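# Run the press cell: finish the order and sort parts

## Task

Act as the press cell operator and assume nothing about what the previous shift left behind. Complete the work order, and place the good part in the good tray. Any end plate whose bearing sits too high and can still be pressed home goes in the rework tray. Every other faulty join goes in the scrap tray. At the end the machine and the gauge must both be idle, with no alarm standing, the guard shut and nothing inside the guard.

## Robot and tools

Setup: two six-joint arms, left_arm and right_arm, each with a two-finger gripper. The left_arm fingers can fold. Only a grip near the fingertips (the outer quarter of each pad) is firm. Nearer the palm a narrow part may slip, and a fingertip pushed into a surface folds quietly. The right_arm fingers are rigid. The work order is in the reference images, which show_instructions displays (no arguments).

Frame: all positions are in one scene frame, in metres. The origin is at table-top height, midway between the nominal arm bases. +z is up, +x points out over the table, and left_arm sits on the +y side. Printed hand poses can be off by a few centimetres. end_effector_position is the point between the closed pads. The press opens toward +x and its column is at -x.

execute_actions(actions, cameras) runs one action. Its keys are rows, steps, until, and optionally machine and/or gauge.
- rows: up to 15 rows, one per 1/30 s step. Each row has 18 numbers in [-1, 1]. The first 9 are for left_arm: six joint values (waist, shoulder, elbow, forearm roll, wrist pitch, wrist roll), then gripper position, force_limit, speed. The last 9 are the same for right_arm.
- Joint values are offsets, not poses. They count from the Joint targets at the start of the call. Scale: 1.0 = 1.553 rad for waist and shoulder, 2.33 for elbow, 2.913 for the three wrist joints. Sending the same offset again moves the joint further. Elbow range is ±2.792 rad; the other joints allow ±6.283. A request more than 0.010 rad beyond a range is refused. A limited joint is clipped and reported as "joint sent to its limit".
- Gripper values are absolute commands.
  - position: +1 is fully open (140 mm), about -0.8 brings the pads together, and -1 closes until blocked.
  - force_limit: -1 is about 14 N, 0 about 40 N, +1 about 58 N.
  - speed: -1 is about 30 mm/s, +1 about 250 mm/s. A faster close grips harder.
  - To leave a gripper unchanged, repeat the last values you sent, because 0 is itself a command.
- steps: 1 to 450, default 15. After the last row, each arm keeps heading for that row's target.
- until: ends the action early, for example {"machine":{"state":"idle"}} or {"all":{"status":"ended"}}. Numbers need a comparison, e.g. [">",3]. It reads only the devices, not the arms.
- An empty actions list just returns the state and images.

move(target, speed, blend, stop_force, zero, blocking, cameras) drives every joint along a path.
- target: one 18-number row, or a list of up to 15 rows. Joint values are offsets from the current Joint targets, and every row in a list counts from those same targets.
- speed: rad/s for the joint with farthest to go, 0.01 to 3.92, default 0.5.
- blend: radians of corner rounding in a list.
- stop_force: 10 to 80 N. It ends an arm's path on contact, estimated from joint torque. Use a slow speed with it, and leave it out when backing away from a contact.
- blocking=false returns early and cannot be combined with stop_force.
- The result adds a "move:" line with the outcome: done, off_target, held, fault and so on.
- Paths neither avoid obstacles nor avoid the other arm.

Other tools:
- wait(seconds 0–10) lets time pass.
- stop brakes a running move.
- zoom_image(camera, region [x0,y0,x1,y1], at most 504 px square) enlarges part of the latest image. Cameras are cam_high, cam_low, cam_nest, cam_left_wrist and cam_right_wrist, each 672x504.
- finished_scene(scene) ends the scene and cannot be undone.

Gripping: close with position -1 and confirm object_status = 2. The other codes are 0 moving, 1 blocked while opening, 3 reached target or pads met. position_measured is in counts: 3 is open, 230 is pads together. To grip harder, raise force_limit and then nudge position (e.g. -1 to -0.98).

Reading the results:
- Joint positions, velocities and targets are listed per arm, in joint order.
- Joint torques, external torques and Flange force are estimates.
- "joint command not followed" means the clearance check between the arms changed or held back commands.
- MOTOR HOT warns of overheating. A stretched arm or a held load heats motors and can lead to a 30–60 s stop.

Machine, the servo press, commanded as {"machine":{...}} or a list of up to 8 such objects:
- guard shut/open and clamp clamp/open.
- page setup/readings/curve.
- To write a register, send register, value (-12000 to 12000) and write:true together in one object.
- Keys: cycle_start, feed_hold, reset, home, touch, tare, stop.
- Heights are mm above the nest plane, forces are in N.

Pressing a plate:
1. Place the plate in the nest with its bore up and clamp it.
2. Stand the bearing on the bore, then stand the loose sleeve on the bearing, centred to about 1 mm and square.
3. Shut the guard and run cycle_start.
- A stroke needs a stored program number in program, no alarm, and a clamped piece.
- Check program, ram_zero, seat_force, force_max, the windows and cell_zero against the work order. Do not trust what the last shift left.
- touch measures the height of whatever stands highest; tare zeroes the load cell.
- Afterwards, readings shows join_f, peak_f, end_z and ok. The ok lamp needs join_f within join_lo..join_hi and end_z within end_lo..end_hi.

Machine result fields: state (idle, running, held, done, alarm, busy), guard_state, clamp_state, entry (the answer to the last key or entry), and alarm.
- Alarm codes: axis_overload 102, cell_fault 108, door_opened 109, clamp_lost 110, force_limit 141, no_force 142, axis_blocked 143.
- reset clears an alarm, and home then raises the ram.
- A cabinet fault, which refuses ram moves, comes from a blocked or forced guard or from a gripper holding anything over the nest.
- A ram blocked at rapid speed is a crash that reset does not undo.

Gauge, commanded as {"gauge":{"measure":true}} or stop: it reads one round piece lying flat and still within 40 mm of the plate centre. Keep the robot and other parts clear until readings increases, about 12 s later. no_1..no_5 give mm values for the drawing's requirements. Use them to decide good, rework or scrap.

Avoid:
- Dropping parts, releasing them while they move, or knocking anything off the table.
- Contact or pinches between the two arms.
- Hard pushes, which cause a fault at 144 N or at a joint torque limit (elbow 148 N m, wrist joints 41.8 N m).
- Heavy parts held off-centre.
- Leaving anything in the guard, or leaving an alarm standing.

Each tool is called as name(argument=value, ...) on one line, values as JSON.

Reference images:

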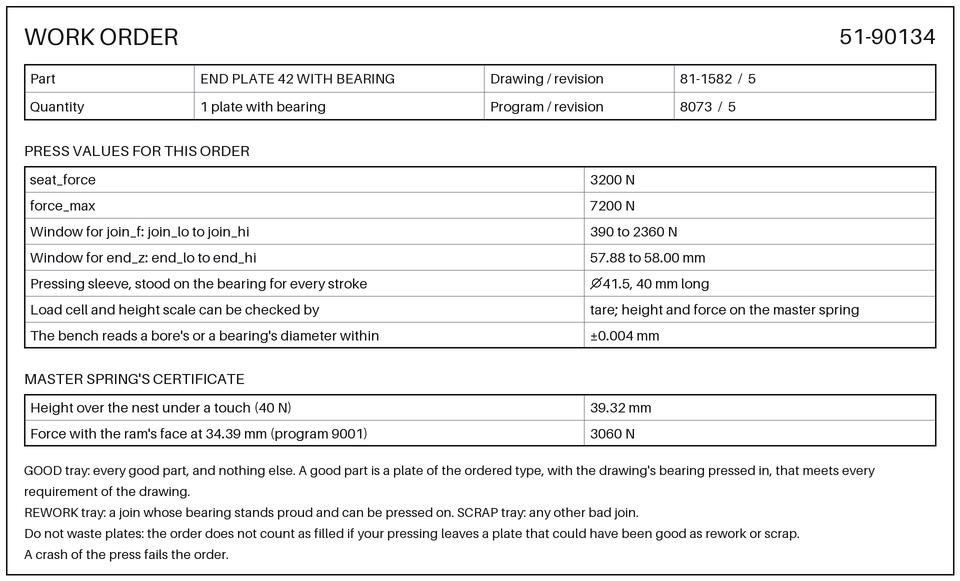

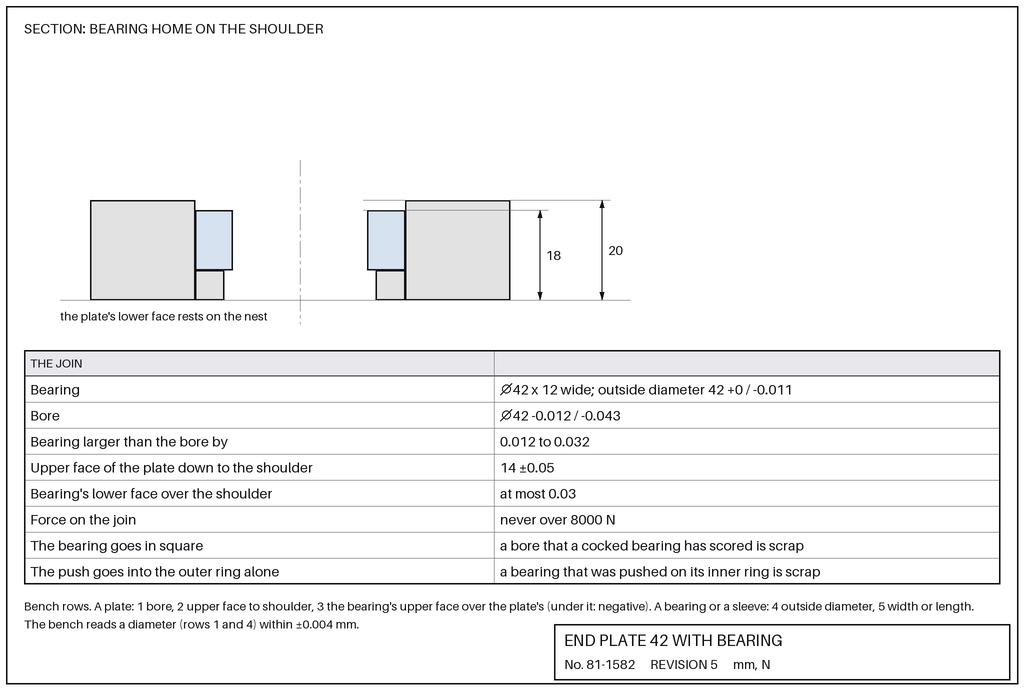

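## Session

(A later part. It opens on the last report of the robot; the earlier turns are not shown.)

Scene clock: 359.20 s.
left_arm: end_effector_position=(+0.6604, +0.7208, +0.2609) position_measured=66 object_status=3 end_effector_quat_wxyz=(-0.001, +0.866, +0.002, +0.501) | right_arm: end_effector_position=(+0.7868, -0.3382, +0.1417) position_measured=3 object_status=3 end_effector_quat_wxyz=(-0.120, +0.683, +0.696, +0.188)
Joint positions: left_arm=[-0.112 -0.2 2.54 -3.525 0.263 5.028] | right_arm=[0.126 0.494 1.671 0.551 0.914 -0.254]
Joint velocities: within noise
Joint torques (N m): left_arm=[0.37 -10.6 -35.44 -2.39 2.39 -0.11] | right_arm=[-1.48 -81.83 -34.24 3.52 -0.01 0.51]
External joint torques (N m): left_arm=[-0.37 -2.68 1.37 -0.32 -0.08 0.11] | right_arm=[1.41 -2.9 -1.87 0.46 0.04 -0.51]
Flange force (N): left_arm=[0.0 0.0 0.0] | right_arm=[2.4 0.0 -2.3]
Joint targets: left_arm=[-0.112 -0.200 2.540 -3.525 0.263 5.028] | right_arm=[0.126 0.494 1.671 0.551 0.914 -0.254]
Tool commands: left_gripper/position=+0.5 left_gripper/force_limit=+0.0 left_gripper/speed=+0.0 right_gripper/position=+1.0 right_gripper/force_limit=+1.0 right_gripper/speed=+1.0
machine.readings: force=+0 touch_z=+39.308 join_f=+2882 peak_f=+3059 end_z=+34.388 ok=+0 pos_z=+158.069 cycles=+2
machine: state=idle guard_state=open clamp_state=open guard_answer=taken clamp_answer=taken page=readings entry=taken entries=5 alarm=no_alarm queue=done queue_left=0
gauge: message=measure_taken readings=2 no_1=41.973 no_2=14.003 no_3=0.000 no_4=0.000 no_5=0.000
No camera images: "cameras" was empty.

move(target=[[0.0457,0.4830,-0.1365,0.1119,0.1432,-0.0999,0.5,0,0,0,0,0,0,0,0,1,1,1],[0.0457,0.4830,-0.1365,0.1119,0.1432,-0.0999,-1,0,-1,0,0,0,0,0,0,1,1,1],[0.056,0.434,-0.1378,0.1177,0.1150,-0.1013,-1,0,-1,0,0,0,0,0,0,1,1,1],[0.0809,0.2113,-0.0605,0.1411,0.0584,-0.1149,-1,0,-1,0,0,0,0,0,0,1,1,1]], speed=[0.45,0.1,0.1,0.35], blend=[0,0,0.01,0], cameras=[])

move(target=[[-0.3022,0.0677,-0.1293,0.5733,0.1610,-0.3296,-1,0,-1,0,0,0,0,0,0,1,1,1],[-0.4873,0.2145,-0.1969,0.4786,0.0922,-0.2954,-1,0,-1,0,0,0,0,0,0,1,1,1]], speed=[0.6,0.25], blend=[0.03,0], cameras=["cam_nest","cam_left_wrist"])

move(target=[0,0.0450,0.0083,-0.035,0.006,0.046,-1,0,-1,0,0,0,0,0,0,1,1,1], speed=0.04, stop_force=12, cameras=["cam_nest"])

Scene clock: 374.83 s.
left_arm: end_effector_position=(+0.7804, +0.7581, +0.1997) position_measured=105 object_status=2 end_effector_quat_wxyz=(-0.001, +0.866, +0.002, +0.500) | right_arm: end_effector_position=(+0.7868, -0.3382, +0.1417) position_measured=3 object_status=3 end_effector_quat_wxyz=(-0.120, +0.683, +0.696, +0.188)
Joint positions: left_arm=[0.013 0.128 2.399 -3.114 0.433 4.693] | right_arm=[0.126 0.494 1.671 0.551 0.914 -0.254]
Joint velocities: within noise
Joint torques (N m): left_arm=[-0.19 -37.82 -29.88 -2.22 3.11 -0.14] | right_arm=[-1.4 -81.51 -34.43 3.54 0.03 0.53]
External joint torques (N m): left_arm=[0.13 -2.47 3 -0.31 -0.68 0.14] | right_arm=[1.32 -3.23 -1.72 0.44 0 -0.53]
Flange force (N): left_arm=[-0.3 2.6 -9.4] | right_arm=[2.3 -0.8 -2.6]
Joint targets: left_arm=[0.013 0.128 2.399 -3.114 0.433 4.693] | right_arm=[0.126 0.494 1.671 0.551 0.914 -0.254]
machine.readings: force=+0 touch_z=+39.308 join_f=+2882 peak_f=+3059 end_z=+34.388 ok=+0 pos_z=+158.069 cycles=+2
machine: state=idle guard_state=open clamp_state=open guard_answer=taken clamp_answer=taken page=readings entry=taken entries=5 alarm=no_alarm queue=done queue_left=0
gauge: message=measure_taken readings=2 no_1=41.973 no_2=14.003 no_3=0.000 no_4=0.000 no_5=0.000
move: done
No camera images: "cameras" was empty.

Scene clock: 379.23 s.
left_arm: end_effector_position=(+0.5981, +0.0129, +0.1842) position_measured=105 object_status=2 end_effector_quat_wxyz=(+0.353, +0.614, -0.611, +0.354) | right_arm: end_effector_position=(+0.7868, -0.3382, +0.1417) position_measured=3 object_status=3 end_effector_quat_wxyz=(-0.120, +0.683, +0.696, +0.188)
Joint positions: left_arm=[-0.744 0.461 1.94 -1.72 0.701 3.832] | right_arm=[0.126 0.494 1.671 0.551 0.914 -0.254]
Joint velocities: within noise
Joint torques (N m): left_arm=[-0.27 -70.79 -30.08 -1.74 2.01 -0.14] | right_arm=[-1.19 -81.03 -34.42 3.45 -0.05 0.54]
External joint torques (N m): left_arm=[0.25 -3.3 2.76 0.08 -0.45 0.14] | right_arm=[1.09 -3.52 -1.5 0.51 0.09 -0.54]
Flange force (N): left_arm=[-0.5 7.3 -6.7] | right_arm=[2.0 -1.6 -3.1]
Joint targets: left_arm=[-0.744 0.461 1.940 -1.720 0.701 3.832] | right_arm=[0.126 0.494 1.671 0.551 0.914 -0.254]
machine.readings: force=+0 touch_z=+39.308 join_f=+2882 peak_f=+3059 end_z=+34.388 ok=+0 pos_z=+158.069 cycles=+2
machine: state=idle guard_state=open clamp_state=open guard_answer=taken clamp_answer=taken page=readings entry=taken entries=5 alarm=no_alarm queue=done queue_left=0
gauge: message=measure_taken readings=2 no_1=41.973 no_2=14.003 no_3=0.000 no_4=0.000 no_5=0.000
move: done
Images, in order (width x height): cam_nest 672x504, cam_left_wrist 672x504.

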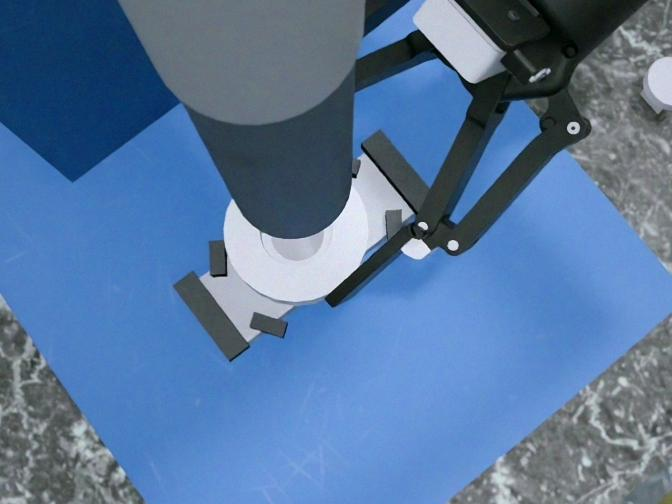

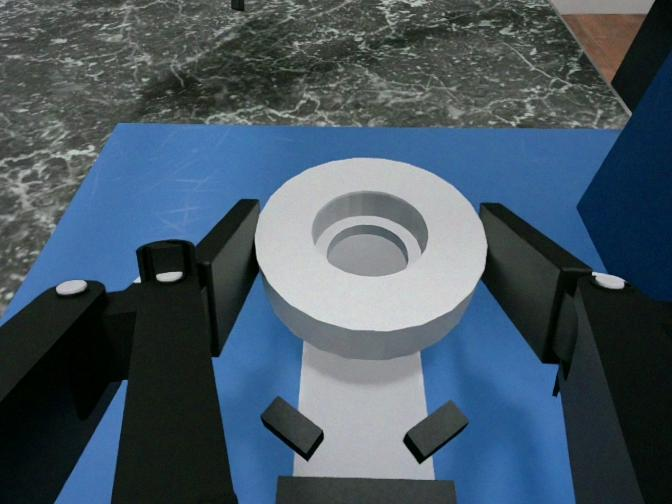

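Scene clock: 382.73 s.
left_arm: end_effector_position=(+0.5980, +0.0126, +0.1445) position_measured=105 object_status=2 end_effector_quat_wxyz=(+0.354, +0.614, -0.611, +0.354) | right_arm: end_effector_position=(+0.7868, -0.3382, +0.1417) position_measured=3 object_status=3 end_effector_quat_wxyz=(-0.120, +0.683, +0.696, +0.188)
Joint positions: left_arm=[-0.744 0.514 1.955 -1.797 0.715 3.934] | right_arm=[0.126 0.494 1.671 0.551 0.914 -0.254]
Joint velocities: within noise
Joint torques (N m): left_arm=[-3.61 -55.19 -21.33 -0.21 -1.69 -0.4] | right_arm=[-1.29 -81.47 -34.39 3.44 -0.01 0.47]
External joint torques (N m): left_arm=[3.54 -21.21 -3.57 -1.52 3.43 0.4] | right_arm=[1.19 -3.2 -1.72 0.54 0.04 -0.46]
Flange force (N): left_arm=[13.3 10.2 -26.7] | right_arm=[2.2 -0.7 -2.7]
Joint targets: left_arm=[-0.744 0.514 1.955 -1.797 0.715 3.934] | right_arm=[0.126 0.494 1.671 0.551 0.914 -0.254]
machine.readings: force=+0 touch_z=+39.308 join_f=+2882 peak_f=+3059 end_z=+34.388 ok=+0 pos_z=+158.069 cycles=+2
machine: state=idle guard_state=open clamp_state=open guard_answer=taken clamp_answer=taken page=readings entry=taken entries=5 alarm=no_alarm queue=done queue_left=0
gauge: message=measure_taken readings=2 no_1=41.973 no_2=14.003 no_3=0.000 no_4=0.000 no_5=0.000
move: contact (left_arm); left_arm: the wrist roll is farthest, 0.032 rad from its target
Images, in order (width x height): cam_nest 672x504.

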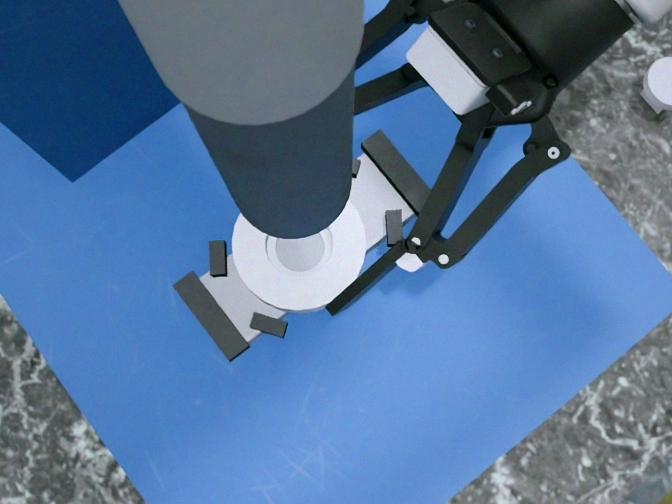

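move(target=[[0,-0.0010,-0.0001,0.0005,0,-0.0008,-1,0,-1,0,0,0,0,0,0,1,1,1],[0,-0.0010,-0.0001,0.0005,0,-0.0008,0.5,0,0,0,0,0,0,0,0,1,1,1],[0,-0.0341,-0.0064,0.0268,-0.0048,-0.0350,0.5,0,0,0,0,0,0,0,0,1,1,1],[0.1857,-0.1807,0.0608,0.1215,0.0639,-0.069,0.5,0,0,0,0,0,0,0,0,1,1,1],[0.3645,0.0518,0.0877,0.0685,0.1601,0.1251,0.1,0,0,0,0,0,0,0,0,1,1,1]], speed=[0.02,0.1,0.1,0.35,0.35], blend=[0,0,0.01,0.05,0], cameras=[])

execute_actions(actions=[{"machine":{"clamp":"clamp"},"steps":50}], cameras=["cam_nest","cam_left_wrist"])

Scene clock: 410.63 s.
left_arm: end_effector_position=(+0.6494, +0.3407, +0.0901) position_measured=117 object_status=0 end_effector_quat_wxyz=(+0.404, +0.581, -0.578, +0.407) | right_arm: end_effector_position=(+0.7868, -0.3382, +0.1417) position_measured=3 object_status=3 end_effector_quat_wxyz=(-0.120, +0.683, +0.696, +0.188)
Joint positions: left_arm=[-0.177 0.595 2.159 -1.598 1.181 4.299] | right_arm=[0.126 0.494 1.671 0.551 0.914 -0.254]
Joint velocities: within noise
Joint torques (N m): left_arm=[0.15 -66.06 -14.46 -0.84 2.43 -0.09] | right_arm=[-0.91 -81.48 -34.14 3.48 0 0.55]
External joint torques (N m): left_arm=[-0.26 -5.18 1.84 -0.2 -0.01 0.09] | right_arm=[0.85 -3.1 -1.82 0.48 0.04 -0.54]
Flange force (N): left_arm=[8.4 7.7 -3.2] | right_arm=[1.7 -0.3 -2.8]
Joint targets: left_arm=[-0.177 0.595 2.159 -1.598 1.181 4.299] | right_arm=[0.126 0.494 1.671 0.551 0.914 -0.254]
machine.readings: force=+0 touch_z=+39.308 join_f=+2882 peak_f=+3059 end_z=+34.388 ok=+0 pos_z=+158.069 cycles=+2
machine: state=idle guard_state=open clamp_state=open guard_answer=taken clamp_answer=taken page=readings entry=taken entries=5 alarm=no_alarm queue=done queue_left=0
gauge: message=measure_taken readings=2 no_1=41.973 no_2=14.003 no_3=0.000 no_4=0.000 no_5=0.000
move: done
No camera images: "cameras" was empty.

Scene clock: 412.50 s.
left_arm: end_effector_position=(+0.6494, +0.3407, +0.0901) position_measured=117 object_status=3 end_effector_quat_wxyz=(+0.404, +0.581, -0.578, +0.407) | right_arm: end_effector_position=(+0.7868, -0.3382, +0.1417) position_measured=3 object_status=3 end_effector_quat_wxyz=(-0.120, +0.683, +0.696, +0.188)
Joint positions: left_arm=[-0.177 0.595 2.159 -1.598 1.181 4.299] | right_arm=[0.126 0.494 1.671 0.551 0.914 -0.254]
Joint velocities: within noise
Joint torques (N m): left_arm=[0.23 -65.69 -14.75 -0.85 2.47 -0.09] | right_arm=[-1.05 -81.87 -34.3 3.56 0.03 0.46]
External joint torques (N m): left_arm=[-0.3 -5.71 2.38 -0.17 -0.05 0.09] | right_arm=[0.96 -2.9 -1.83 0.42 0 -0.46]
Flange force (N): left_arm=[9.3 9.1 -3.6] | right_arm=[2.0 0.0 -2.6]
Joint targets: left_arm=[-0.177 0.595 2.159 -1.598 1.181 4.299] | right_arm=[0.126 0.494 1.671 0.551 0.914 -0.254]
Tool commands: left_gripper/position=+0.1 left_gripper/force_limit=+0.0 left_gripper/speed=+0.0 right_gripper/position=+1.0 right_gripper/force_limit=+1.0 right_gripper/speed=+1.0
machine.readings: force=+0 touch_z=+39.308 join_f=+2882 peak_f=+3059 end_z=+34.388 ok=+0 pos_z=+158.069 cycles=+2
machine: state=idle guard_state=open clamp_state=clamped guard_answer=taken clamp_answer=taken page=readings entry=taken entries=5 alarm=no_alarm queue=done queue_left=0
gauge: message=measure_taken readings=2 no_1=41.973 no_2=14.003 no_3=0.000 no_4=0.000 no_5=0.000
Images, in order (width x height): cam_nest 672x504, cam_left_wrist 672x504.

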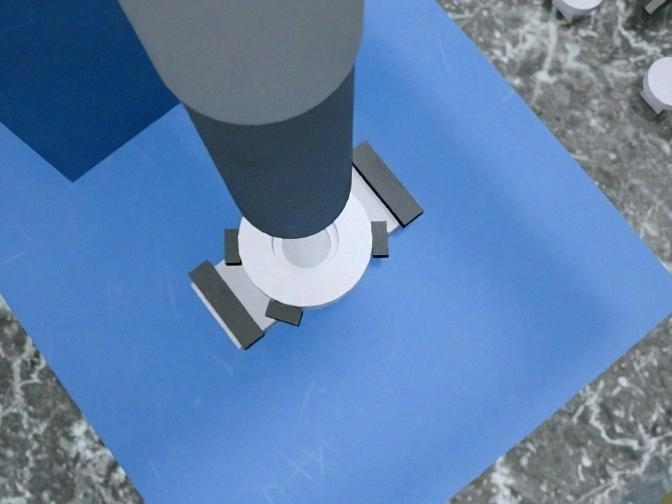

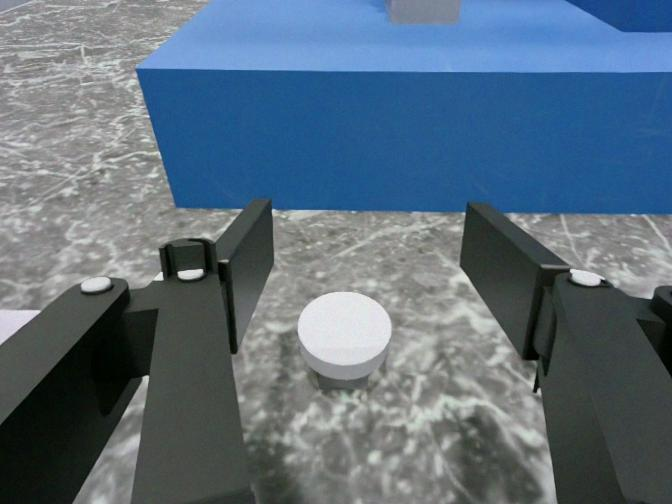

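move(target=[0.0077,0.0657,-0.0082,-0.0072,0.0027,0.0306,0.1,0,0,0,0,0,0,0,0,1,1,1], speed=0.07, stop_force=12, cameras=["cam_left_wrist","cam_low"])

zoom_image(camera="cam_low", region=[500, 250, 620, 330])

Scene clock: 433.17 s.
left_arm: end_effector_position=(+0.6565, +0.3462, +0.0364) position_measured=117 object_status=3 end_effector_quat_wxyz=(+0.405, +0.580, -0.578, +0.406) | right_arm: end_effector_position=(+0.7868, -0.3382, +0.1417) position_measured=3 object_status=3 end_effector_quat_wxyz=(-0.120, +0.683, +0.696, +0.188)
Joint positions: left_arm=[-0.165 0.697 2.14 -1.619 1.189 4.388] | right_arm=[0.126 0.494 1.671 0.551 0.914 -0.254]
Joint velocities: within noise
Joint torques (N m): left_arm=[0.45 -70.85 -10.98 -0.67 2.55 -0.07] | right_arm=[-1.38 -81.44 -34.6 3.46 0.03 0.5]
External joint torques (N m): left_arm=[-0.6 -5.65 1.94 -0.18 -0.04 0.07] | right_arm=[1.28 -3.43 -1.63 0.53 0 -0.5]
Flange force (N): left_arm=[10.1 7.4 -3.0] | right_arm=[2.3 -1.3 -2.8]
Joint targets: left_arm=[-0.165 0.697 2.140 -1.619 1.189 4.388] | right_arm=[0.126 0.494 1.671 0.551 0.914 -0.254]
machine.readings: force=+0 touch_z=+39.308 join_f=+2882 peak_f=+3059 end_z=+34.388 ok=+0 pos_z=+158.069 cycles=+2
machine: state=idle guard_state=open clamp_state=clamped guard_answer=taken clamp_answer=taken page=readings entry=taken entries=5 alarm=no_alarm queue=done queue_left=0
gauge: message=measure_taken readings=2 no_1=41.973 no_2=14.003 no_3=0.000 no_4=0.000 no_5=0.000
move: done
Images, in order (width x height): cam_low 672x504, cam_left_wrist 672x504.

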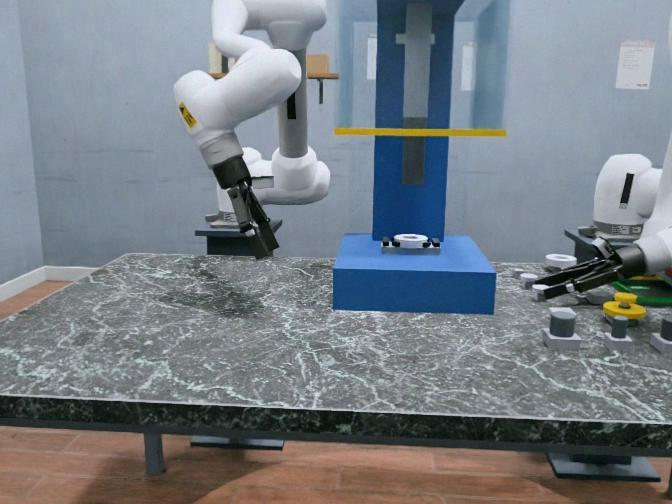

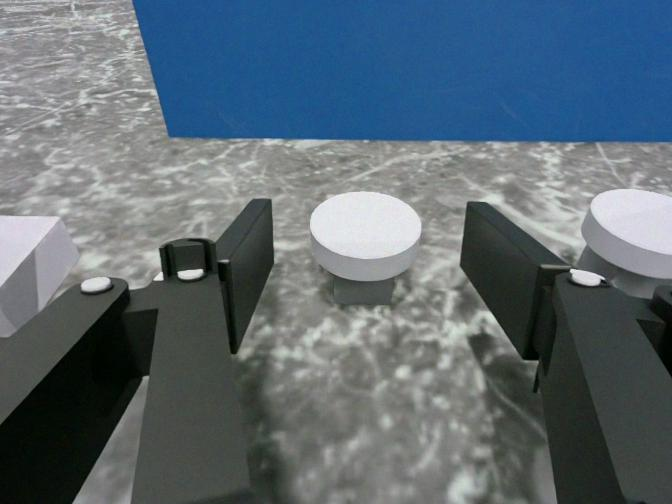

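Scaled by 4.200 from the camera's 672x504 image, which has a finer 960x720 frame.

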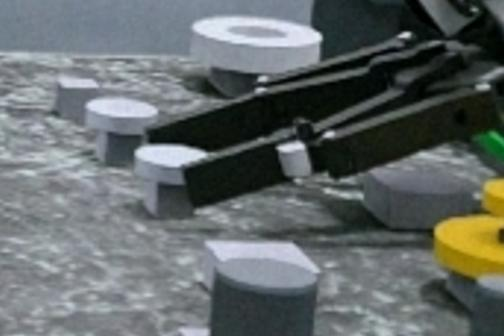

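move(target=[[0.0026,-0.0010,0.0012,0.0015,0.0004,0,0.1,0,0,0,0,0,0,0,0,1,1,1],[0.0026,-0.0010,0.0012,0.0015,0.0004,0,-1,0,-1,0,0,0,0,0,0,1,1,1],[0.0026,-0.1040,0.0054,0.0226,-0.0020,-0.0558,-1,0,-1,0,0,0,0,0,0,1,1,1],[0.0866,-0.2531,0.1500,-0.5355,-0.1083,0.1160,-1,0,-1,0,0,0,0,0,0,1,1,1]], speed=[0.05,0.1,0.12,0.5], blend=[0,0,0.02,0], cameras=["cam_left_wrist"])

Scene clock: 453.23 s.
left_arm: end_effector_position=(+0.7811, +0.7409, +0.1604) position_measured=170 object_status=2 end_effector_quat_wxyz=(-0.001, +0.819, +0.001, +0.574) | right_arm: end_effector_position=(+0.7868, -0.3382, +0.1417) position_measured=3 object_status=3 end_effector_quat_wxyz=(-0.120, +0.683, +0.696, +0.188)
Joint positions: left_arm=[-0.031 0.304 2.49 -3.178 0.874 4.726] | right_arm=[0.126 0.494 1.671 0.551 0.914 -0.254]
Joint velocities: within noise
Joint torques (N m): left_arm=[0.31 -44.96 -19.27 -1.31 2.9 -0.06] | right_arm=[-1.07 -81.76 -34.49 3.47 0 0.46]
External joint torques (N m): left_arm=[-0.36 -3.61 2.01 -0.14 -0.26 0.06] | right_arm=[0.96 -2.91 -1.6 0.5 0.03 -0.46]
Flange force (N): left_arm=[6.3 1.9 -9.4] | right_arm=[1.8 -0.6 -2.5]
Joint targets: left_arm=[-0.031 0.304 2.490 -3.178 0.874 4.726] | right_arm=[0.126 0.494 1.671 0.551 0.914 -0.254]
machine.readings: force=+0 touch_z=+39.308 join_f=+2882 peak_f=+3059 end_z=+34.388 ok=+0 pos_z=+158.069 cycles=+2
machine: state=idle guard_state=open clamp_state=clamped guard_answer=taken clamp_answer=taken page=readings entry=taken entries=5 alarm=no_alarm queue=done queue_left=0
gauge: message=measure_taken readings=2 no_1=41.973 no_2=14.003 no_3=0.000 no_4=0.000 no_5=0.000
move: done
Images, in order (width x height): cam_left_wrist 672x504.

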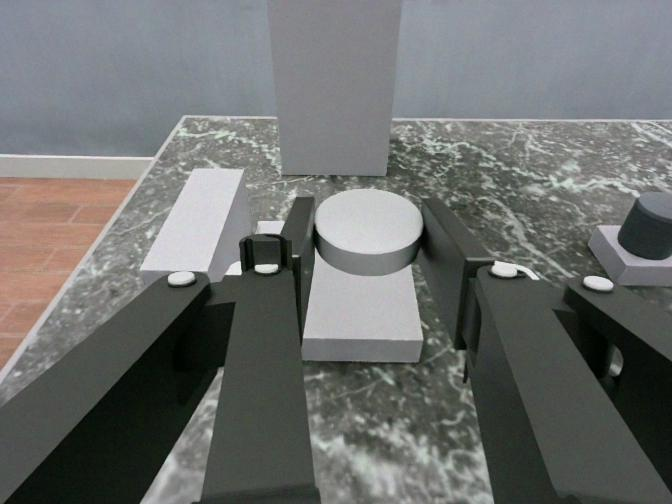

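move(target=[0.0048,0.1764,-0.0855,0.0032,0.0257,-0.0020,-1,0,-1,0,0,0,0,0,0,1,1,1], speed=0.25, cameras=[])

move(target=[0,0.0599,-0.0022,0.0005,0.0302,-0.0010,-1,0,-1,0,0,0,0,0,0,1,1,1], speed=0.035, stop_force=11, cameras=["cam_left_wrist"])

Scene clock: 468.03 s.
left_arm: end_effector_position=(+0.8943, +0.7418, +0.0755) position_measured=170 object_status=2 end_effector_quat_wxyz=(-0.001, +0.819, +0.002, +0.574) | right_arm: end_effector_position=(+0.7868, -0.3382, +0.1417) position_measured=3 object_status=3 end_effector_quat_wxyz=(-0.120, +0.683, +0.696, +0.188)
Joint positions: left_arm=[-0.023 0.578 2.29 -3.169 0.948 4.72] | right_arm=[0.126 0.494 1.671 0.551 0.914 -0.254]
Joint velocities: within noise
Joint torques (N m): left_arm=[0.12 -66.08 -16.03 -0.96 2.96 -0.15] | right_arm=[-1.27 -81.93 -34.44 3.44 0.03 0.54]
External joint torques (N m): left_arm=[-0.19 -5.5 1.78 -0.2 -0.31 0.15] | right_arm=[1.18 -2.86 -1.73 0.54 -0.01 -0.53]
Flange force (N): left_arm=[9.3 1.2 -9.9] | right_arm=[2.0 -0.3 -2.3]
Joint targets: left_arm=[-0.023 0.578 2.290 -3.169 0.948 4.720] | right_arm=[0.126 0.494 1.671 0.551 0.914 -0.254]
machine.readings: force=+0 touch_z=+39.308 join_f=+2882 peak_f=+3059 end_z=+34.388 ok=+0 pos_z=+158.069 cycles=+2
machine: state=idle guard_state=open clamp_state=clamped guard_answer=taken clamp_answer=taken page=readings entry=taken entries=5 alarm=no_alarm queue=done queue_left=0
gauge: message=measure_taken readings=2 no_1=41.973 no_2=14.003 no_3=0.000 no_4=0.000 no_5=0.000
move: done
No camera images: "cameras" was empty.

Scene clock: 470.47 s.
left_arm: end_effector_position=(+0.8943, +0.7419, +0.0481) position_measured=170 object_status=2 end_effector_quat_wxyz=(-0.001, +0.819, +0.002, +0.574) | right_arm: end_effector_position=(+0.7868, -0.3382, +0.1417) position_measured=3 object_status=3 end_effector_quat_wxyz=(-0.120, +0.683, +0.696, +0.188)
Joint positions: left_arm=[-0.023 0.635 2.287 -3.168 1.003 4.718] | right_arm=[0.126 0.494 1.671 0.551 0.914 -0.254]
Joint velocities: within noise
Joint torques (N m): left_arm=[-0.36 -51.48 -8.69 -0.68 -4.29 -0.08] | right_arm=[-1.24 -81.79 -34.36 3.44 -0.05 0.47]
External joint torques (N m): left_arm=[0.32 -23.06 -3.37 -0.26 6.95 0.08] | right_arm=[1.18 -2.79 -1.55 0.52 0.1 -0.47]
Flange force (N): left_arm=[27.4 0.7 -25.1] | right_arm=[2.0 -0.5 -2.3]
Joint targets: left_arm=[-0.023 0.635 2.287 -3.168 1.003 4.718] | right_arm=[0.126 0.494 1.671 0.551 0.914 -0.254]
machine.readings: force=+0 touch_z=+39.308 join_f=+2882 peak_f=+3059 end_z=+34.388 ok=+0 pos_z=+158.069 cycles=+2
machine: state=idle guard_state=open clamp_state=clamped guard_answer=taken clamp_answer=taken page=readings entry=taken entries=5 alarm=no_alarm queue=done queue_left=0
gauge: message=measure_taken readings=2 no_1=41.973 no_2=14.003 no_3=0.000 no_4=0.000 no_5=0.000
move: contact (left_arm); left_arm: the shoulder is farthest, 0.036 rad from its target
Images, in order (width x height): cam_left_wrist 672x504.

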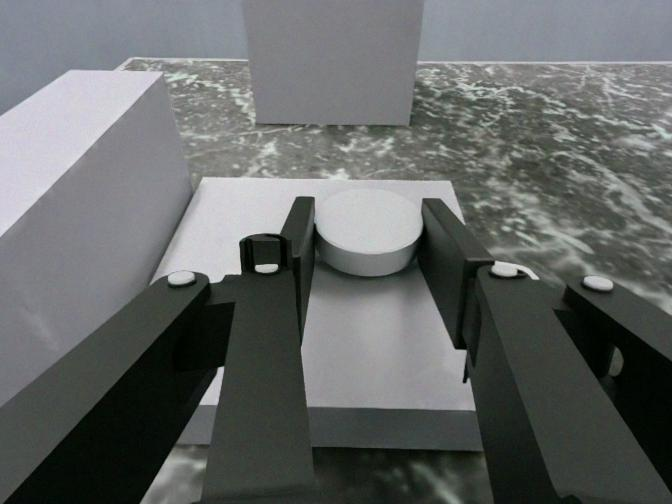

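move(target=[[0,-0.0367,0.0013,-0.0003,-0.0189,0.0007,-1,0,-1,0,0,0,0,0,0,1,1,1],[-0.0052,-0.2131,0.0871,-0.0034,-0.0443,0.0027,-1,0,-1,0,0,0,0,0,0,1,1,1],[-0.0889,-0.0641,-0.0577,0.5544,0.0618,-0.1691,-1,0,-1,0,0,0,0,0,0,1,1,1]], speed=[0.1,0.4,0.5], blend=[0.01,0.02,0], cameras=["cam_left_wrist","cam_low"])

zoom_image(camera="cam_low", region=[500, 220, 620, 310])

Scene clock: 500.27 s.
left_arm: end_effector_position=(+0.6526, +0.3497, +0.1234) position_measured=170 object_status=2 end_effector_quat_wxyz=(+0.403, +0.582, -0.579, +0.405) | right_arm: end_effector_position=(+0.7868, -0.3382, +0.1417) position_measured=3 object_status=3 end_effector_quat_wxyz=(-0.120, +0.683, +0.696, +0.188)
Joint positions: left_arm=[-0.161 0.535 2.153 -1.553 1.183 4.225] | right_arm=[0.126 0.494 1.671 0.551 0.914 -0.254]
Joint velocities: within noise
Joint torques (N m): left_arm=[-0.08 -63.9 -17.25 -0.87 2.6 -0.13] | right_arm=[-1.32 -81.43 -34.45 3.48 0.03 0.49]
External joint torques (N m): left_arm=[0.01 -4.93 2.06 -0.25 -0.26 0.13] | right_arm=[1.23 -3.27 -1.66 0.5 0 -0.49]
Flange force (N): left_arm=[7.3 8.5 -3.0] | right_arm=[2.2 -1.0 -2.7]
Joint targets: left_arm=[-0.162 0.535 2.153 -1.553 1.183 4.225] | right_arm=[0.126 0.494 1.671 0.551 0.914 -0.254]
machine.readings: force=+0 touch_z=+39.308 join_f=+2882 peak_f=+3059 end_z=+34.388 ok=+0 pos_z=+158.069 cycles=+2
machine: state=idle guard_state=open clamp_state=clamped guard_answer=taken clamp_answer=taken page=readings entry=taken entries=5 alarm=no_alarm queue=done queue_left=0
gauge: message=measure_taken readings=2 no_1=41.973 no_2=14.003 no_3=0.000 no_4=0.000 no_5=0.000
move: done
Images, in order (width x height): cam_low 672x504, cam_left_wrist 672x504.

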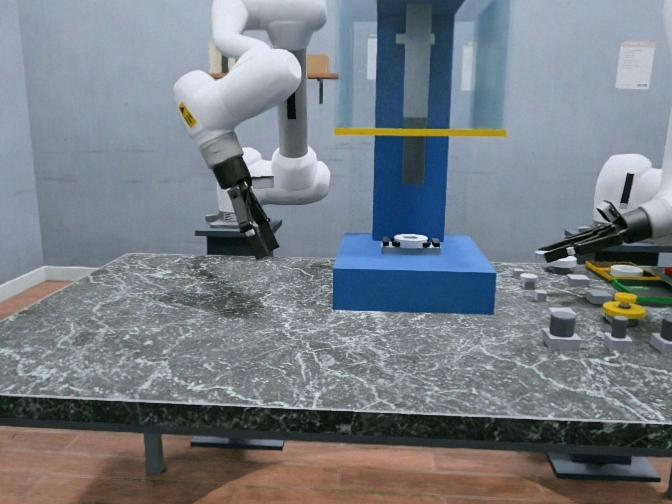

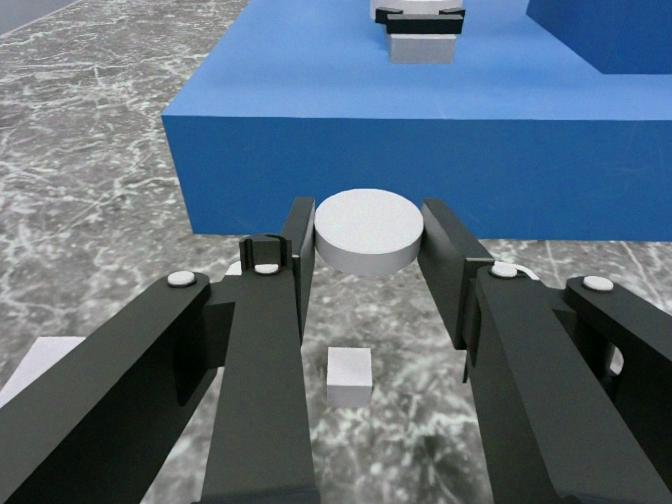

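Scaled by 4.200 from the camera's 672x504 image, which has a finer 960x720 frame.

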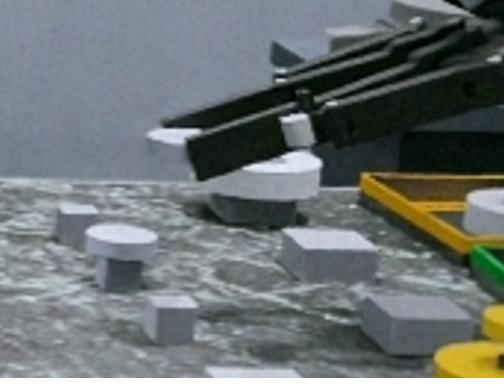

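move(target=[0,0.1033,-0.0044,-0.0211,0.0025,0.0560,-1,0,-1,0,0,0,0,0,0,1,1,1], speed=0.08, stop_force=10, cameras=["cam_left_wrist"])

Scene clock: 515.50 s.
left_arm: end_effector_position=(+0.6553, +0.3486, +0.0366) position_measured=170 object_status=2 end_effector_quat_wxyz=(+0.405, +0.580, -0.578, +0.406) | right_arm: end_effector_position=(+0.7868, -0.3382, +0.1417) position_measured=3 object_status=3 end_effector_quat_wxyz=(-0.120, +0.683, +0.696, +0.188)
Joint positions: left_arm=[-0.162 0.696 2.142 -1.615 1.191 4.388] | right_arm=[0.126 0.494 1.671 0.551 0.914 -0.254]
Joint velocities: within noise
Joint torques (N m): left_arm=[-0.71 -68.58 -11.19 -0.63 1.46 -0.06] | right_arm=[-1.47 -82.16 -34.13 3.48 -0.01 0.5]
External joint torques (N m): left_arm=[0.69 -7.78 2.3 -0.2 1.06 0.06] | right_arm=[1.39 -2.6 -2.05 0.51 0.04 -0.5]
Flange force (N): left_arm=[12.7 8.9 -7.1] | right_arm=[2.4 0.8 -2.1]
Joint targets: left_arm=[-0.162 0.696 2.142 -1.615 1.190 4.388] | right_arm=[0.126 0.494 1.671 0.551 0.914 -0.254]
machine.readings: force=+0 touch_z=+39.308 join_f=+2882 peak_f=+3059 end_z=+34.388 ok=+0 pos_z=+158.069 cycles=+2
machine: state=idle guard_state=open clamp_state=clamped guard_answer=taken clamp_answer=taken page=readings entry=taken entries=5 alarm=no_alarm queue=done queue_left=0
gauge: message=measure_taken readings=2 no_1=41.973 no_2=14.003 no_3=0.000 no_4=0.000 no_5=0.000
move: done
Images, in order (width x height): cam_left_wrist 672x504.

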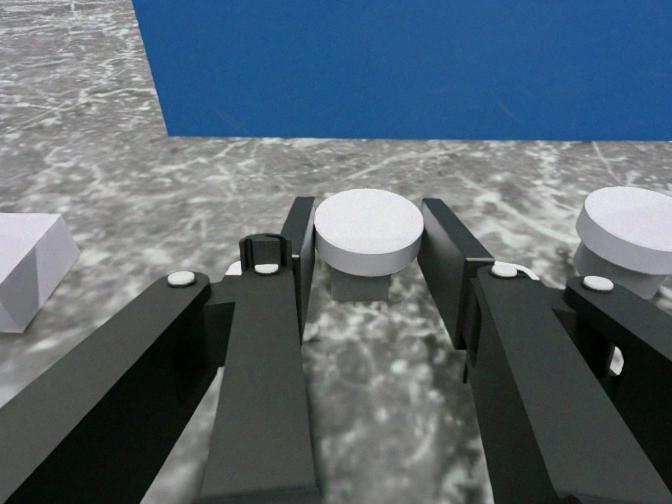

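move(target=[[0,0,0,0,0,0,0.1,0,0,0,0,0,0,0,0,1,1,1],[0,-0.0108,0.0004,0.0022,-0.0001,-0.0058,0.1,0,0,0,0,0,0,0,0,1,1,1],[0,-0.0108,0.0004,0.0022,-0.0001,-0.0058,-1,0,-1,0,0,0,0,0,0,1,1,1],[0,-0.1141,0.0048,0.0233,-0.0026,-0.0618,-1,0,-1,0,0,0,0,0,0,1,1,1],[0.0844,-0.2524,0.1494,-0.5366,-0.1085,0.1160,-1,0,-1,0,0,0,0,0,0,1,1,1]], speed=[0.1,0.05,0.1,0.12,0.5], blend=[0,0,0,0.02,0], cameras=["cam_left_wrist"])

Scene clock: 530.50 s.
left_arm: end_effector_position=(+0.7806, +0.7411, +0.1602) position_measured=170 object_status=2 end_effector_quat_wxyz=(-0.001, +0.819, +0.001, +0.574) | right_arm: end_effector_position=(+0.7868, -0.3382, +0.1417) position_measured=3 object_status=3 end_effector_quat_wxyz=(-0.120, +0.683, +0.696, +0.188)
Joint positions: left_arm=[-0.03 0.304 2.49 -3.178 0.874 4.726] | right_arm=[0.126 0.494 1.671 0.551 0.914 -0.254]
Joint velocities: within noise
Joint torques (N m): left_arm=[0.5 -44.82 -19.6 -1.22 2.89 -0.12] | right_arm=[-0.98 -81.73 -34.34 3.46 0 0.49]
External joint torques (N m): left_arm=[-0.56 -3.96 2.11 -0.26 -0.22 0.12] | right_arm=[0.88 -3.05 -1.9 0.53 0.02 -0.49]
Flange force (N): left_arm=[6.8 2.9 -10.2] | right_arm=[1.9 -0.1 -2.7]
Joint targets: left_arm=[-0.030 0.304 2.490 -3.178 0.874 4.726] | right_arm=[0.126 0.494 1.671 0.551 0.914 -0.254]
machine.readings: force=+0 touch_z=+39.308 join_f=+2882 peak_f=+3059 end_z=+34.388 ok=+0 pos_z=+158.069 cycles=+2
machine: state=idle guard_state=open clamp_state=clamped guard_answer=taken clamp_answer=taken page=readings entry=taken entries=5 alarm=no_alarm queue=done queue_left=0
gauge: message=measure_taken readings=2 no_1=41.973 no_2=14.003 no_3=0.000 no_4=0.000 no_5=0.000
move: done
Images, in order (width x height): cam_left_wrist 672x504.

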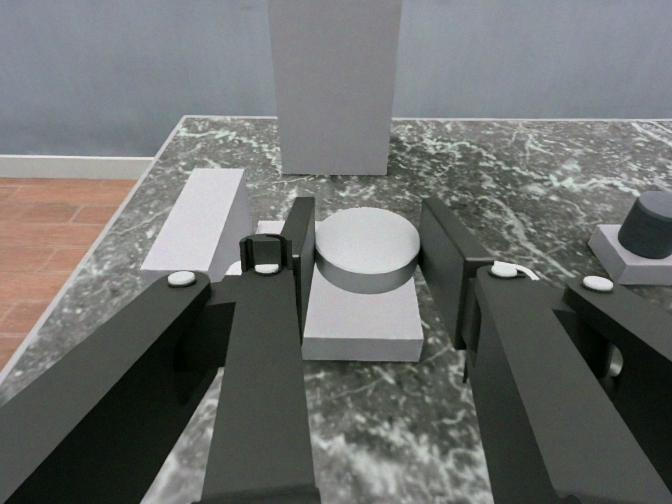

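move(target=[0.0048,0.1764,-0.0855,0.0032,0.0257,-0.0020,-1,0,-1,0,0,0,0,0,0,1,1,1], speed=0.25, cameras=[])

move(target=[0,0.0599,-0.0022,0.0005,0.0302,-0.0010,-1,0,-1,0,0,0,0,0,0,1,1,1], speed=0.025, stop_force=10, cameras=["cam_left_wrist"])

Scene clock: 535.43 s.
left_arm: end_effector_position=(+0.8937, +0.7421, +0.0753) position_measured=170 object_status=2 end_effector_quat_wxyz=(-0.001, +0.819, +0.002, +0.574) | right_arm: end_effector_position=(+0.7868, -0.3382, +0.1417) position_measured=3 object_status=3 end_effector_quat_wxyz=(-0.120, +0.683, +0.696, +0.188)
Joint positions: left_arm=[-0.023 0.578 2.291 -3.169 0.949 4.721] | right_arm=[0.126 0.494 1.671 0.551 0.914 -0.254]
Joint velocities: within noise
Joint torques (N m): left_arm=[0.46 -67.4 -16.63 -0.95 2.87 -0.11] | right_arm=[-1.16 -81.59 -34.6 3.44 -0.04 0.52]
External joint torques (N m): left_arm=[-0.54 -4.23 2.3 -0.22 -0.21 0.11] | right_arm=[1.06 -2.99 -1.4 0.52 0.08 -0.52]
Flange force (N): left_arm=[6.5 2.0 -9.3] | right_arm=[1.8 -1.1 -2.5]
Joint targets: left_arm=[-0.023 0.578 2.291 -3.169 0.949 4.721] | right_arm=[0.126 0.494 1.671 0.551 0.914 -0.254]
machine.readings: force=+0 touch_z=+39.308 join_f=+2882 peak_f=+3059 end_z=+34.388 ok=+0 pos_z=+158.069 cycles=+2
machine: state=idle guard_state=open clamp_state=clamped guard_answer=taken clamp_answer=taken page=readings entry=taken entries=5 alarm=no_alarm queue=done queue_left=0
gauge: message=measure_taken readings=2 no_1=41.973 no_2=14.003 no_3=0.000 no_4=0.000 no_5=0.000
move: done
No camera images: "cameras" was empty.

Scene clock: 538.53 s.
left_arm: end_effector_position=(+0.8938, +0.7421, +0.0483) position_measured=170 object_status=2 end_effector_quat_wxyz=(-0.001, +0.819, +0.002, +0.574) | right_arm: end_effector_position=(+0.7868, -0.3382, +0.1417) position_measured=3 object_status=3 end_effector_quat_wxyz=(-0.120, +0.683, +0.696, +0.188)
Joint positions: left_arm=[-0.023 0.634 2.288 -3.168 1.003 4.719] | right_arm=[0.126 0.494 1.671 0.551 0.914 -0.254]
Joint velocities: within noise
Joint torques (N m): left_arm=[-0.32 -52.21 -11.03 -0.64 -3.85 -0.01] | right_arm=[-1.08 -81.62 -34.34 3.48 -0.06 0.49]
External joint torques (N m): left_arm=[0.29 -22.15 -1.17 -0.31 6.52 0.01] | right_arm=[1.01 -3.02 -1.69 0.49 0.09 -0.49]
Flange force (N): left_arm=[25.7 1.0 -27.7] | right_arm=[1.9 -0.5 -2.7]
Joint targets: left_arm=[-0.023 0.634 2.288 -3.168 1.003 4.719] | right_arm=[0.126 0.494 1.671 0.551 0.914 -0.254]
machine.readings: force=+0 touch_z=+39.308 join_f=+2882 peak_f=+3059 end_z=+34.388 ok=+0 pos_z=+158.069 cycles=+2
machine: state=idle guard_state=open clamp_state=clamped guard_answer=taken clamp_answer=taken page=readings entry=taken entries=5 alarm=no_alarm queue=done queue_left=0
gauge: message=measure_taken readings=2 no_1=41.973 no_2=14.003 no_3=0.000 no_4=0.000 no_5=0.000
move: contact (left_arm); left_arm: the shoulder is farthest, 0.037 rad from its target
Images, in order (width x height): cam_left_wrist 672x504.

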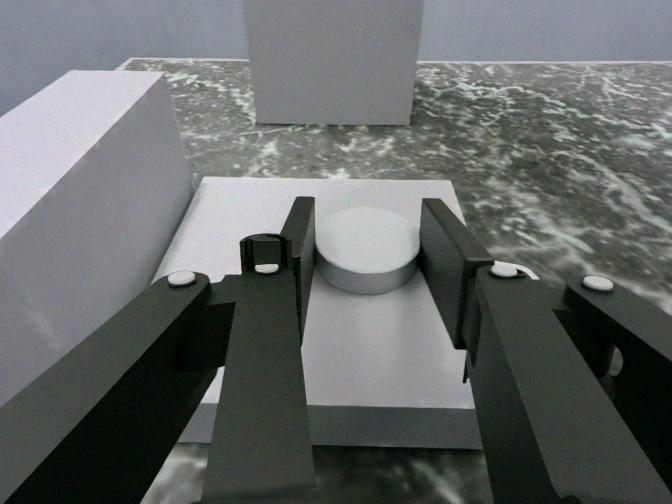

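zoom_image(camera="cam_left_wrist", region=[290, 190, 450, 310])

Scaled by 3.150 from the camera's 672x504 image, which has a finer 960x720 frame.

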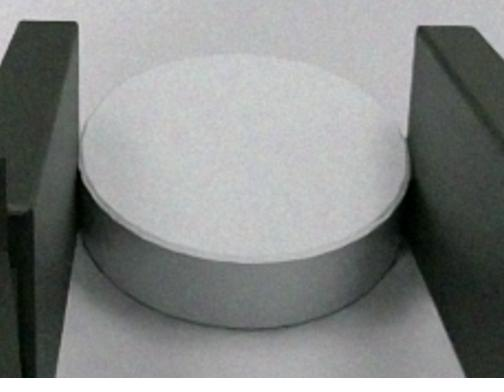

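move(target=[[0,-0.0010,0,0,-0.0006,0,-1,0,-1,0,0,0,0,0,0,1,1,1],[0,-0.0010,0,0,-0.0006,0,0.1,0,0,0,0,0,0,0,0,1,1,1],[0,-0.0361,0.0013,-0.0003,-0.0185,0.0007,0.1,0,0,0,0,0,0,0,0,1,1,1],[-0.0573,-0.5370,0.1082,-0.1226,-0.2540,0.1061,0.1,0,0,0,0,0,0,0,0,1,1,1]], speed=[0.02,0.1,0.15,0.5], blend=[0,0,0.02,0], cameras=[])

execute_actions(actions=[{"gauge":{"measure":true},"steps":430,"until":{"gauge":{"readings":[">",2]}}}], cameras=["cam_left_wrist","cam_nest"])

Scene clock: 555.27 s.
left_arm: end_effector_position=(+0.6604, +0.7211, +0.2610) position_measured=117 object_status=3 end_effector_quat_wxyz=(-0.001, +0.865, +0.002, +0.501) | right_arm: end_effector_position=(+0.7868, -0.3382, +0.1417) position_measured=3 object_status=3 end_effector_quat_wxyz=(-0.120, +0.683, +0.696, +0.188)
Joint positions: left_arm=[-0.112 -0.2 2.54 -3.525 0.263 5.028] | right_arm=[0.126 0.494 1.671 0.551 0.914 -0.254]
Joint velocities: within noise
Joint torques (N m): left_arm=[0.15 -10.81 -35.52 -2.41 2.36 -0.13] | right_arm=[-1.39 -81.83 -34.32 3.53 -0.01 0.53]
External joint torques (N m): left_arm=[-0.2 -2.45 1.42 -0.3 -0.05 0.13] | right_arm=[1.28 -2.75 -1.69 0.44 0.04 -0.53]
Flange force (N): left_arm=[0.0 0.0 0.0] | right_arm=[2.1 -0.2 -2.2]
Joint targets: left_arm=[-0.112 -0.200 2.540 -3.525 0.263 5.028] | right_arm=[0.126 0.494 1.671 0.551 0.914 -0.254]
machine.readings: force=+0 touch_z=+39.308 join_f=+2882 peak_f=+3059 end_z=+34.388 ok=+0 pos_z=+158.069 cycles=+2
machine: state=idle guard_state=open clamp_state=clamped guard_answer=taken clamp_answer=taken page=readings entry=taken entries=5 alarm=no_alarm queue=done queue_left=0
gauge: message=measure_taken readings=2 no_1=41.973 no_2=14.003 no_3=0.000 no_4=0.000 no_5=0.000
move: done
No camera images: "cameras" was empty.

Scene clock: 567.47 s.
left_arm: end_effector_position=(+0.6604, +0.7211, +0.2610) position_measured=117 object_status=3 end_effector_quat_wxyz=(-0.001, +0.865, +0.002, +0.501) | right_arm: end_effector_position=(+0.7868, -0.3382, +0.1417) position_measured=3 object_status=3 end_effector_quat_wxyz=(-0.120, +0.683, +0.696, +0.188)
Joint positions: left_arm=[-0.112 -0.2 2.54 -3.525 0.263 5.028] | right_arm=[0.126 0.494 1.671 0.551 0.914 -0.254]
Joint velocities: within noise
Joint torques (N m): left_arm=[0.31 -11 -35.57 -2.4 2.33 -0.05] | right_arm=[-1.26 -81.77 -34.23 3.5 -0.02 0.49]
External joint torques (N m): left_arm=[-0.34 -2.27 1.39 -0.32 -0.01 0.05] | right_arm=[1.18 -3.06 -1.93 0.49 0.05 -0.48]
Flange force (N): left_arm=[0.0 0.0 0.0] | right_arm=[2.3 0.0 -2.7]
Joint targets: left_arm=[-0.112 -0.200 2.540 -3.525 0.263 5.028] | right_arm=[0.126 0.494 1.671 0.551 0.914 -0.254]
Tool commands: left_gripper/position=+0.1 left_gripper/force_limit=+0.0 left_gripper/speed=+0.0 right_gripper/position=+1.0 right_gripper/force_limit=+1.0 right_gripper/speed=+1.0
machine.readings: force=+0 touch_z=+39.308 join_f=+2882 peak_f=+3059 end_z=+34.388 ok=+0 pos_z=+158.069 cycles=+2
machine: state=idle guard_state=open clamp_state=clamped guard_answer=taken clamp_answer=taken page=readings entry=taken entries=5 alarm=no_alarm queue=done queue_left=0
gauge: message=measure_taken readings=3 no_1=0.000 no_2=0.000 no_3=0.000 no_4=41.993 no_5=12.007
Images, in order (width x height): cam_nest 672x504, cam_left_wrist 672x504.

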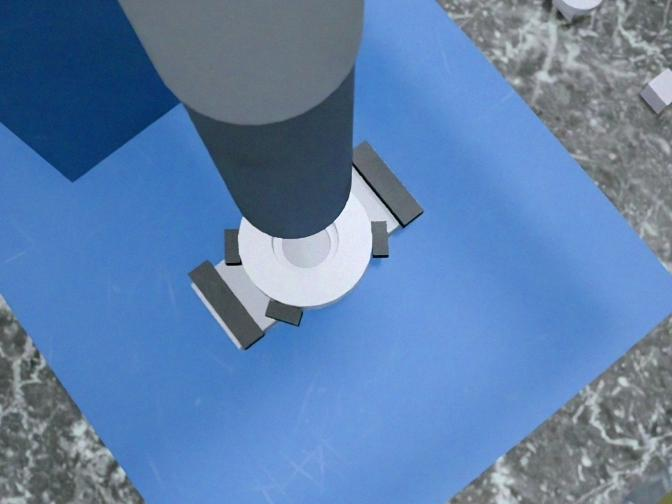

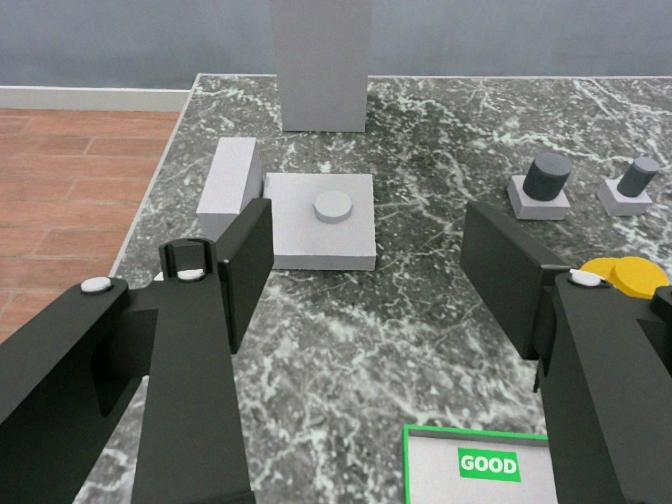

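move(target=[0.0565,0.5234,-0.0948,0.1228,0.3170,-0.1067,0.1,0,0,0,0,0,0,0,0,1,1,1], speed=0.45, cameras=["cam_left_wrist","cam_low"])

Scene clock: 590.97 s.
left_arm: end_effector_position=(+0.8925, +0.7417, +0.1104) position_measured=117 object_status=3 end_effector_quat_wxyz=(-0.001, +0.766, +0.002, +0.643) | right_arm: end_effector_position=(+0.7868, -0.3382, +0.1417) position_measured=3 object_status=3 end_effector_quat_wxyz=(-0.120, +0.683, +0.696, +0.188)
Joint positions: left_arm=[-0.024 0.613 2.319 -3.167 1.187 4.717] | right_arm=[0.126 0.494 1.671 0.551 0.914 -0.254]
Joint velocities: within noise
Joint torques (N m): left_arm=[0.55 -66.98 -13.59 -0.74 2.92 -0.05] | right_arm=[-1.24 -81.72 -34.57 3.46 -0.02 0.45]
External joint torques (N m): left_arm=[-0.61 -5.03 1.99 -0.14 -0.16 0.05] | right_arm=[1.14 -3.07 -1.58 0.53 0.05 -0.45]
Flange force (N): left_arm=[10.3 1.9 -7.7] | right_arm=[2.1 -0.8 -2.6]
Joint targets: left_arm=[-0.024 0.613 2.319 -3.167 1.187 4.717] | right_arm=[0.126 0.494 1.671 0.551 0.914 -0.254]
machine.readings: force=+0 touch_z=+39.308 join_f=+2882 peak_f=+3059 end_z=+34.388 ok=+0 pos_z=+158.069 cycles=+2
machine: state=idle guard_state=open clamp_state=clamped guard_answer=taken clamp_answer=taken page=readings entry=taken entries=5 alarm=no_alarm queue=done queue_left=0
gauge: message=measure_taken readings=3 no_1=0.000 no_2=0.000 no_3=0.000 no_4=41.993 no_5=12.007
move: done
Images, in order (width x height): cam_low 672x504, cam_left_wrist 672x504.

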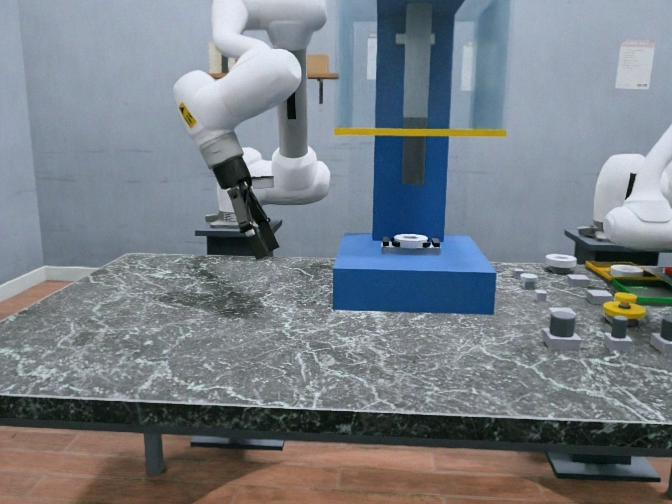

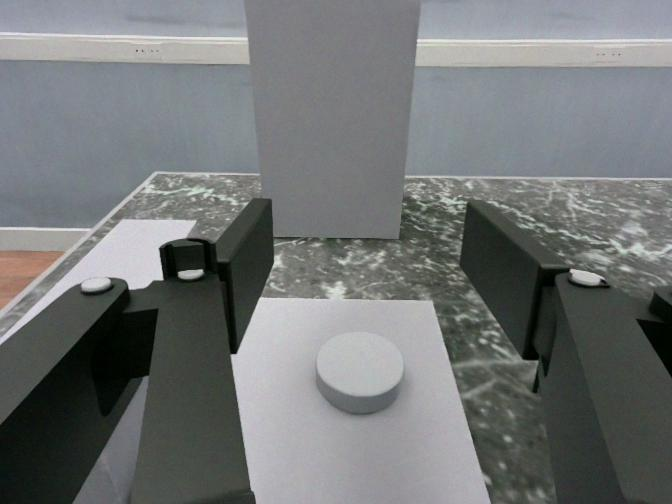

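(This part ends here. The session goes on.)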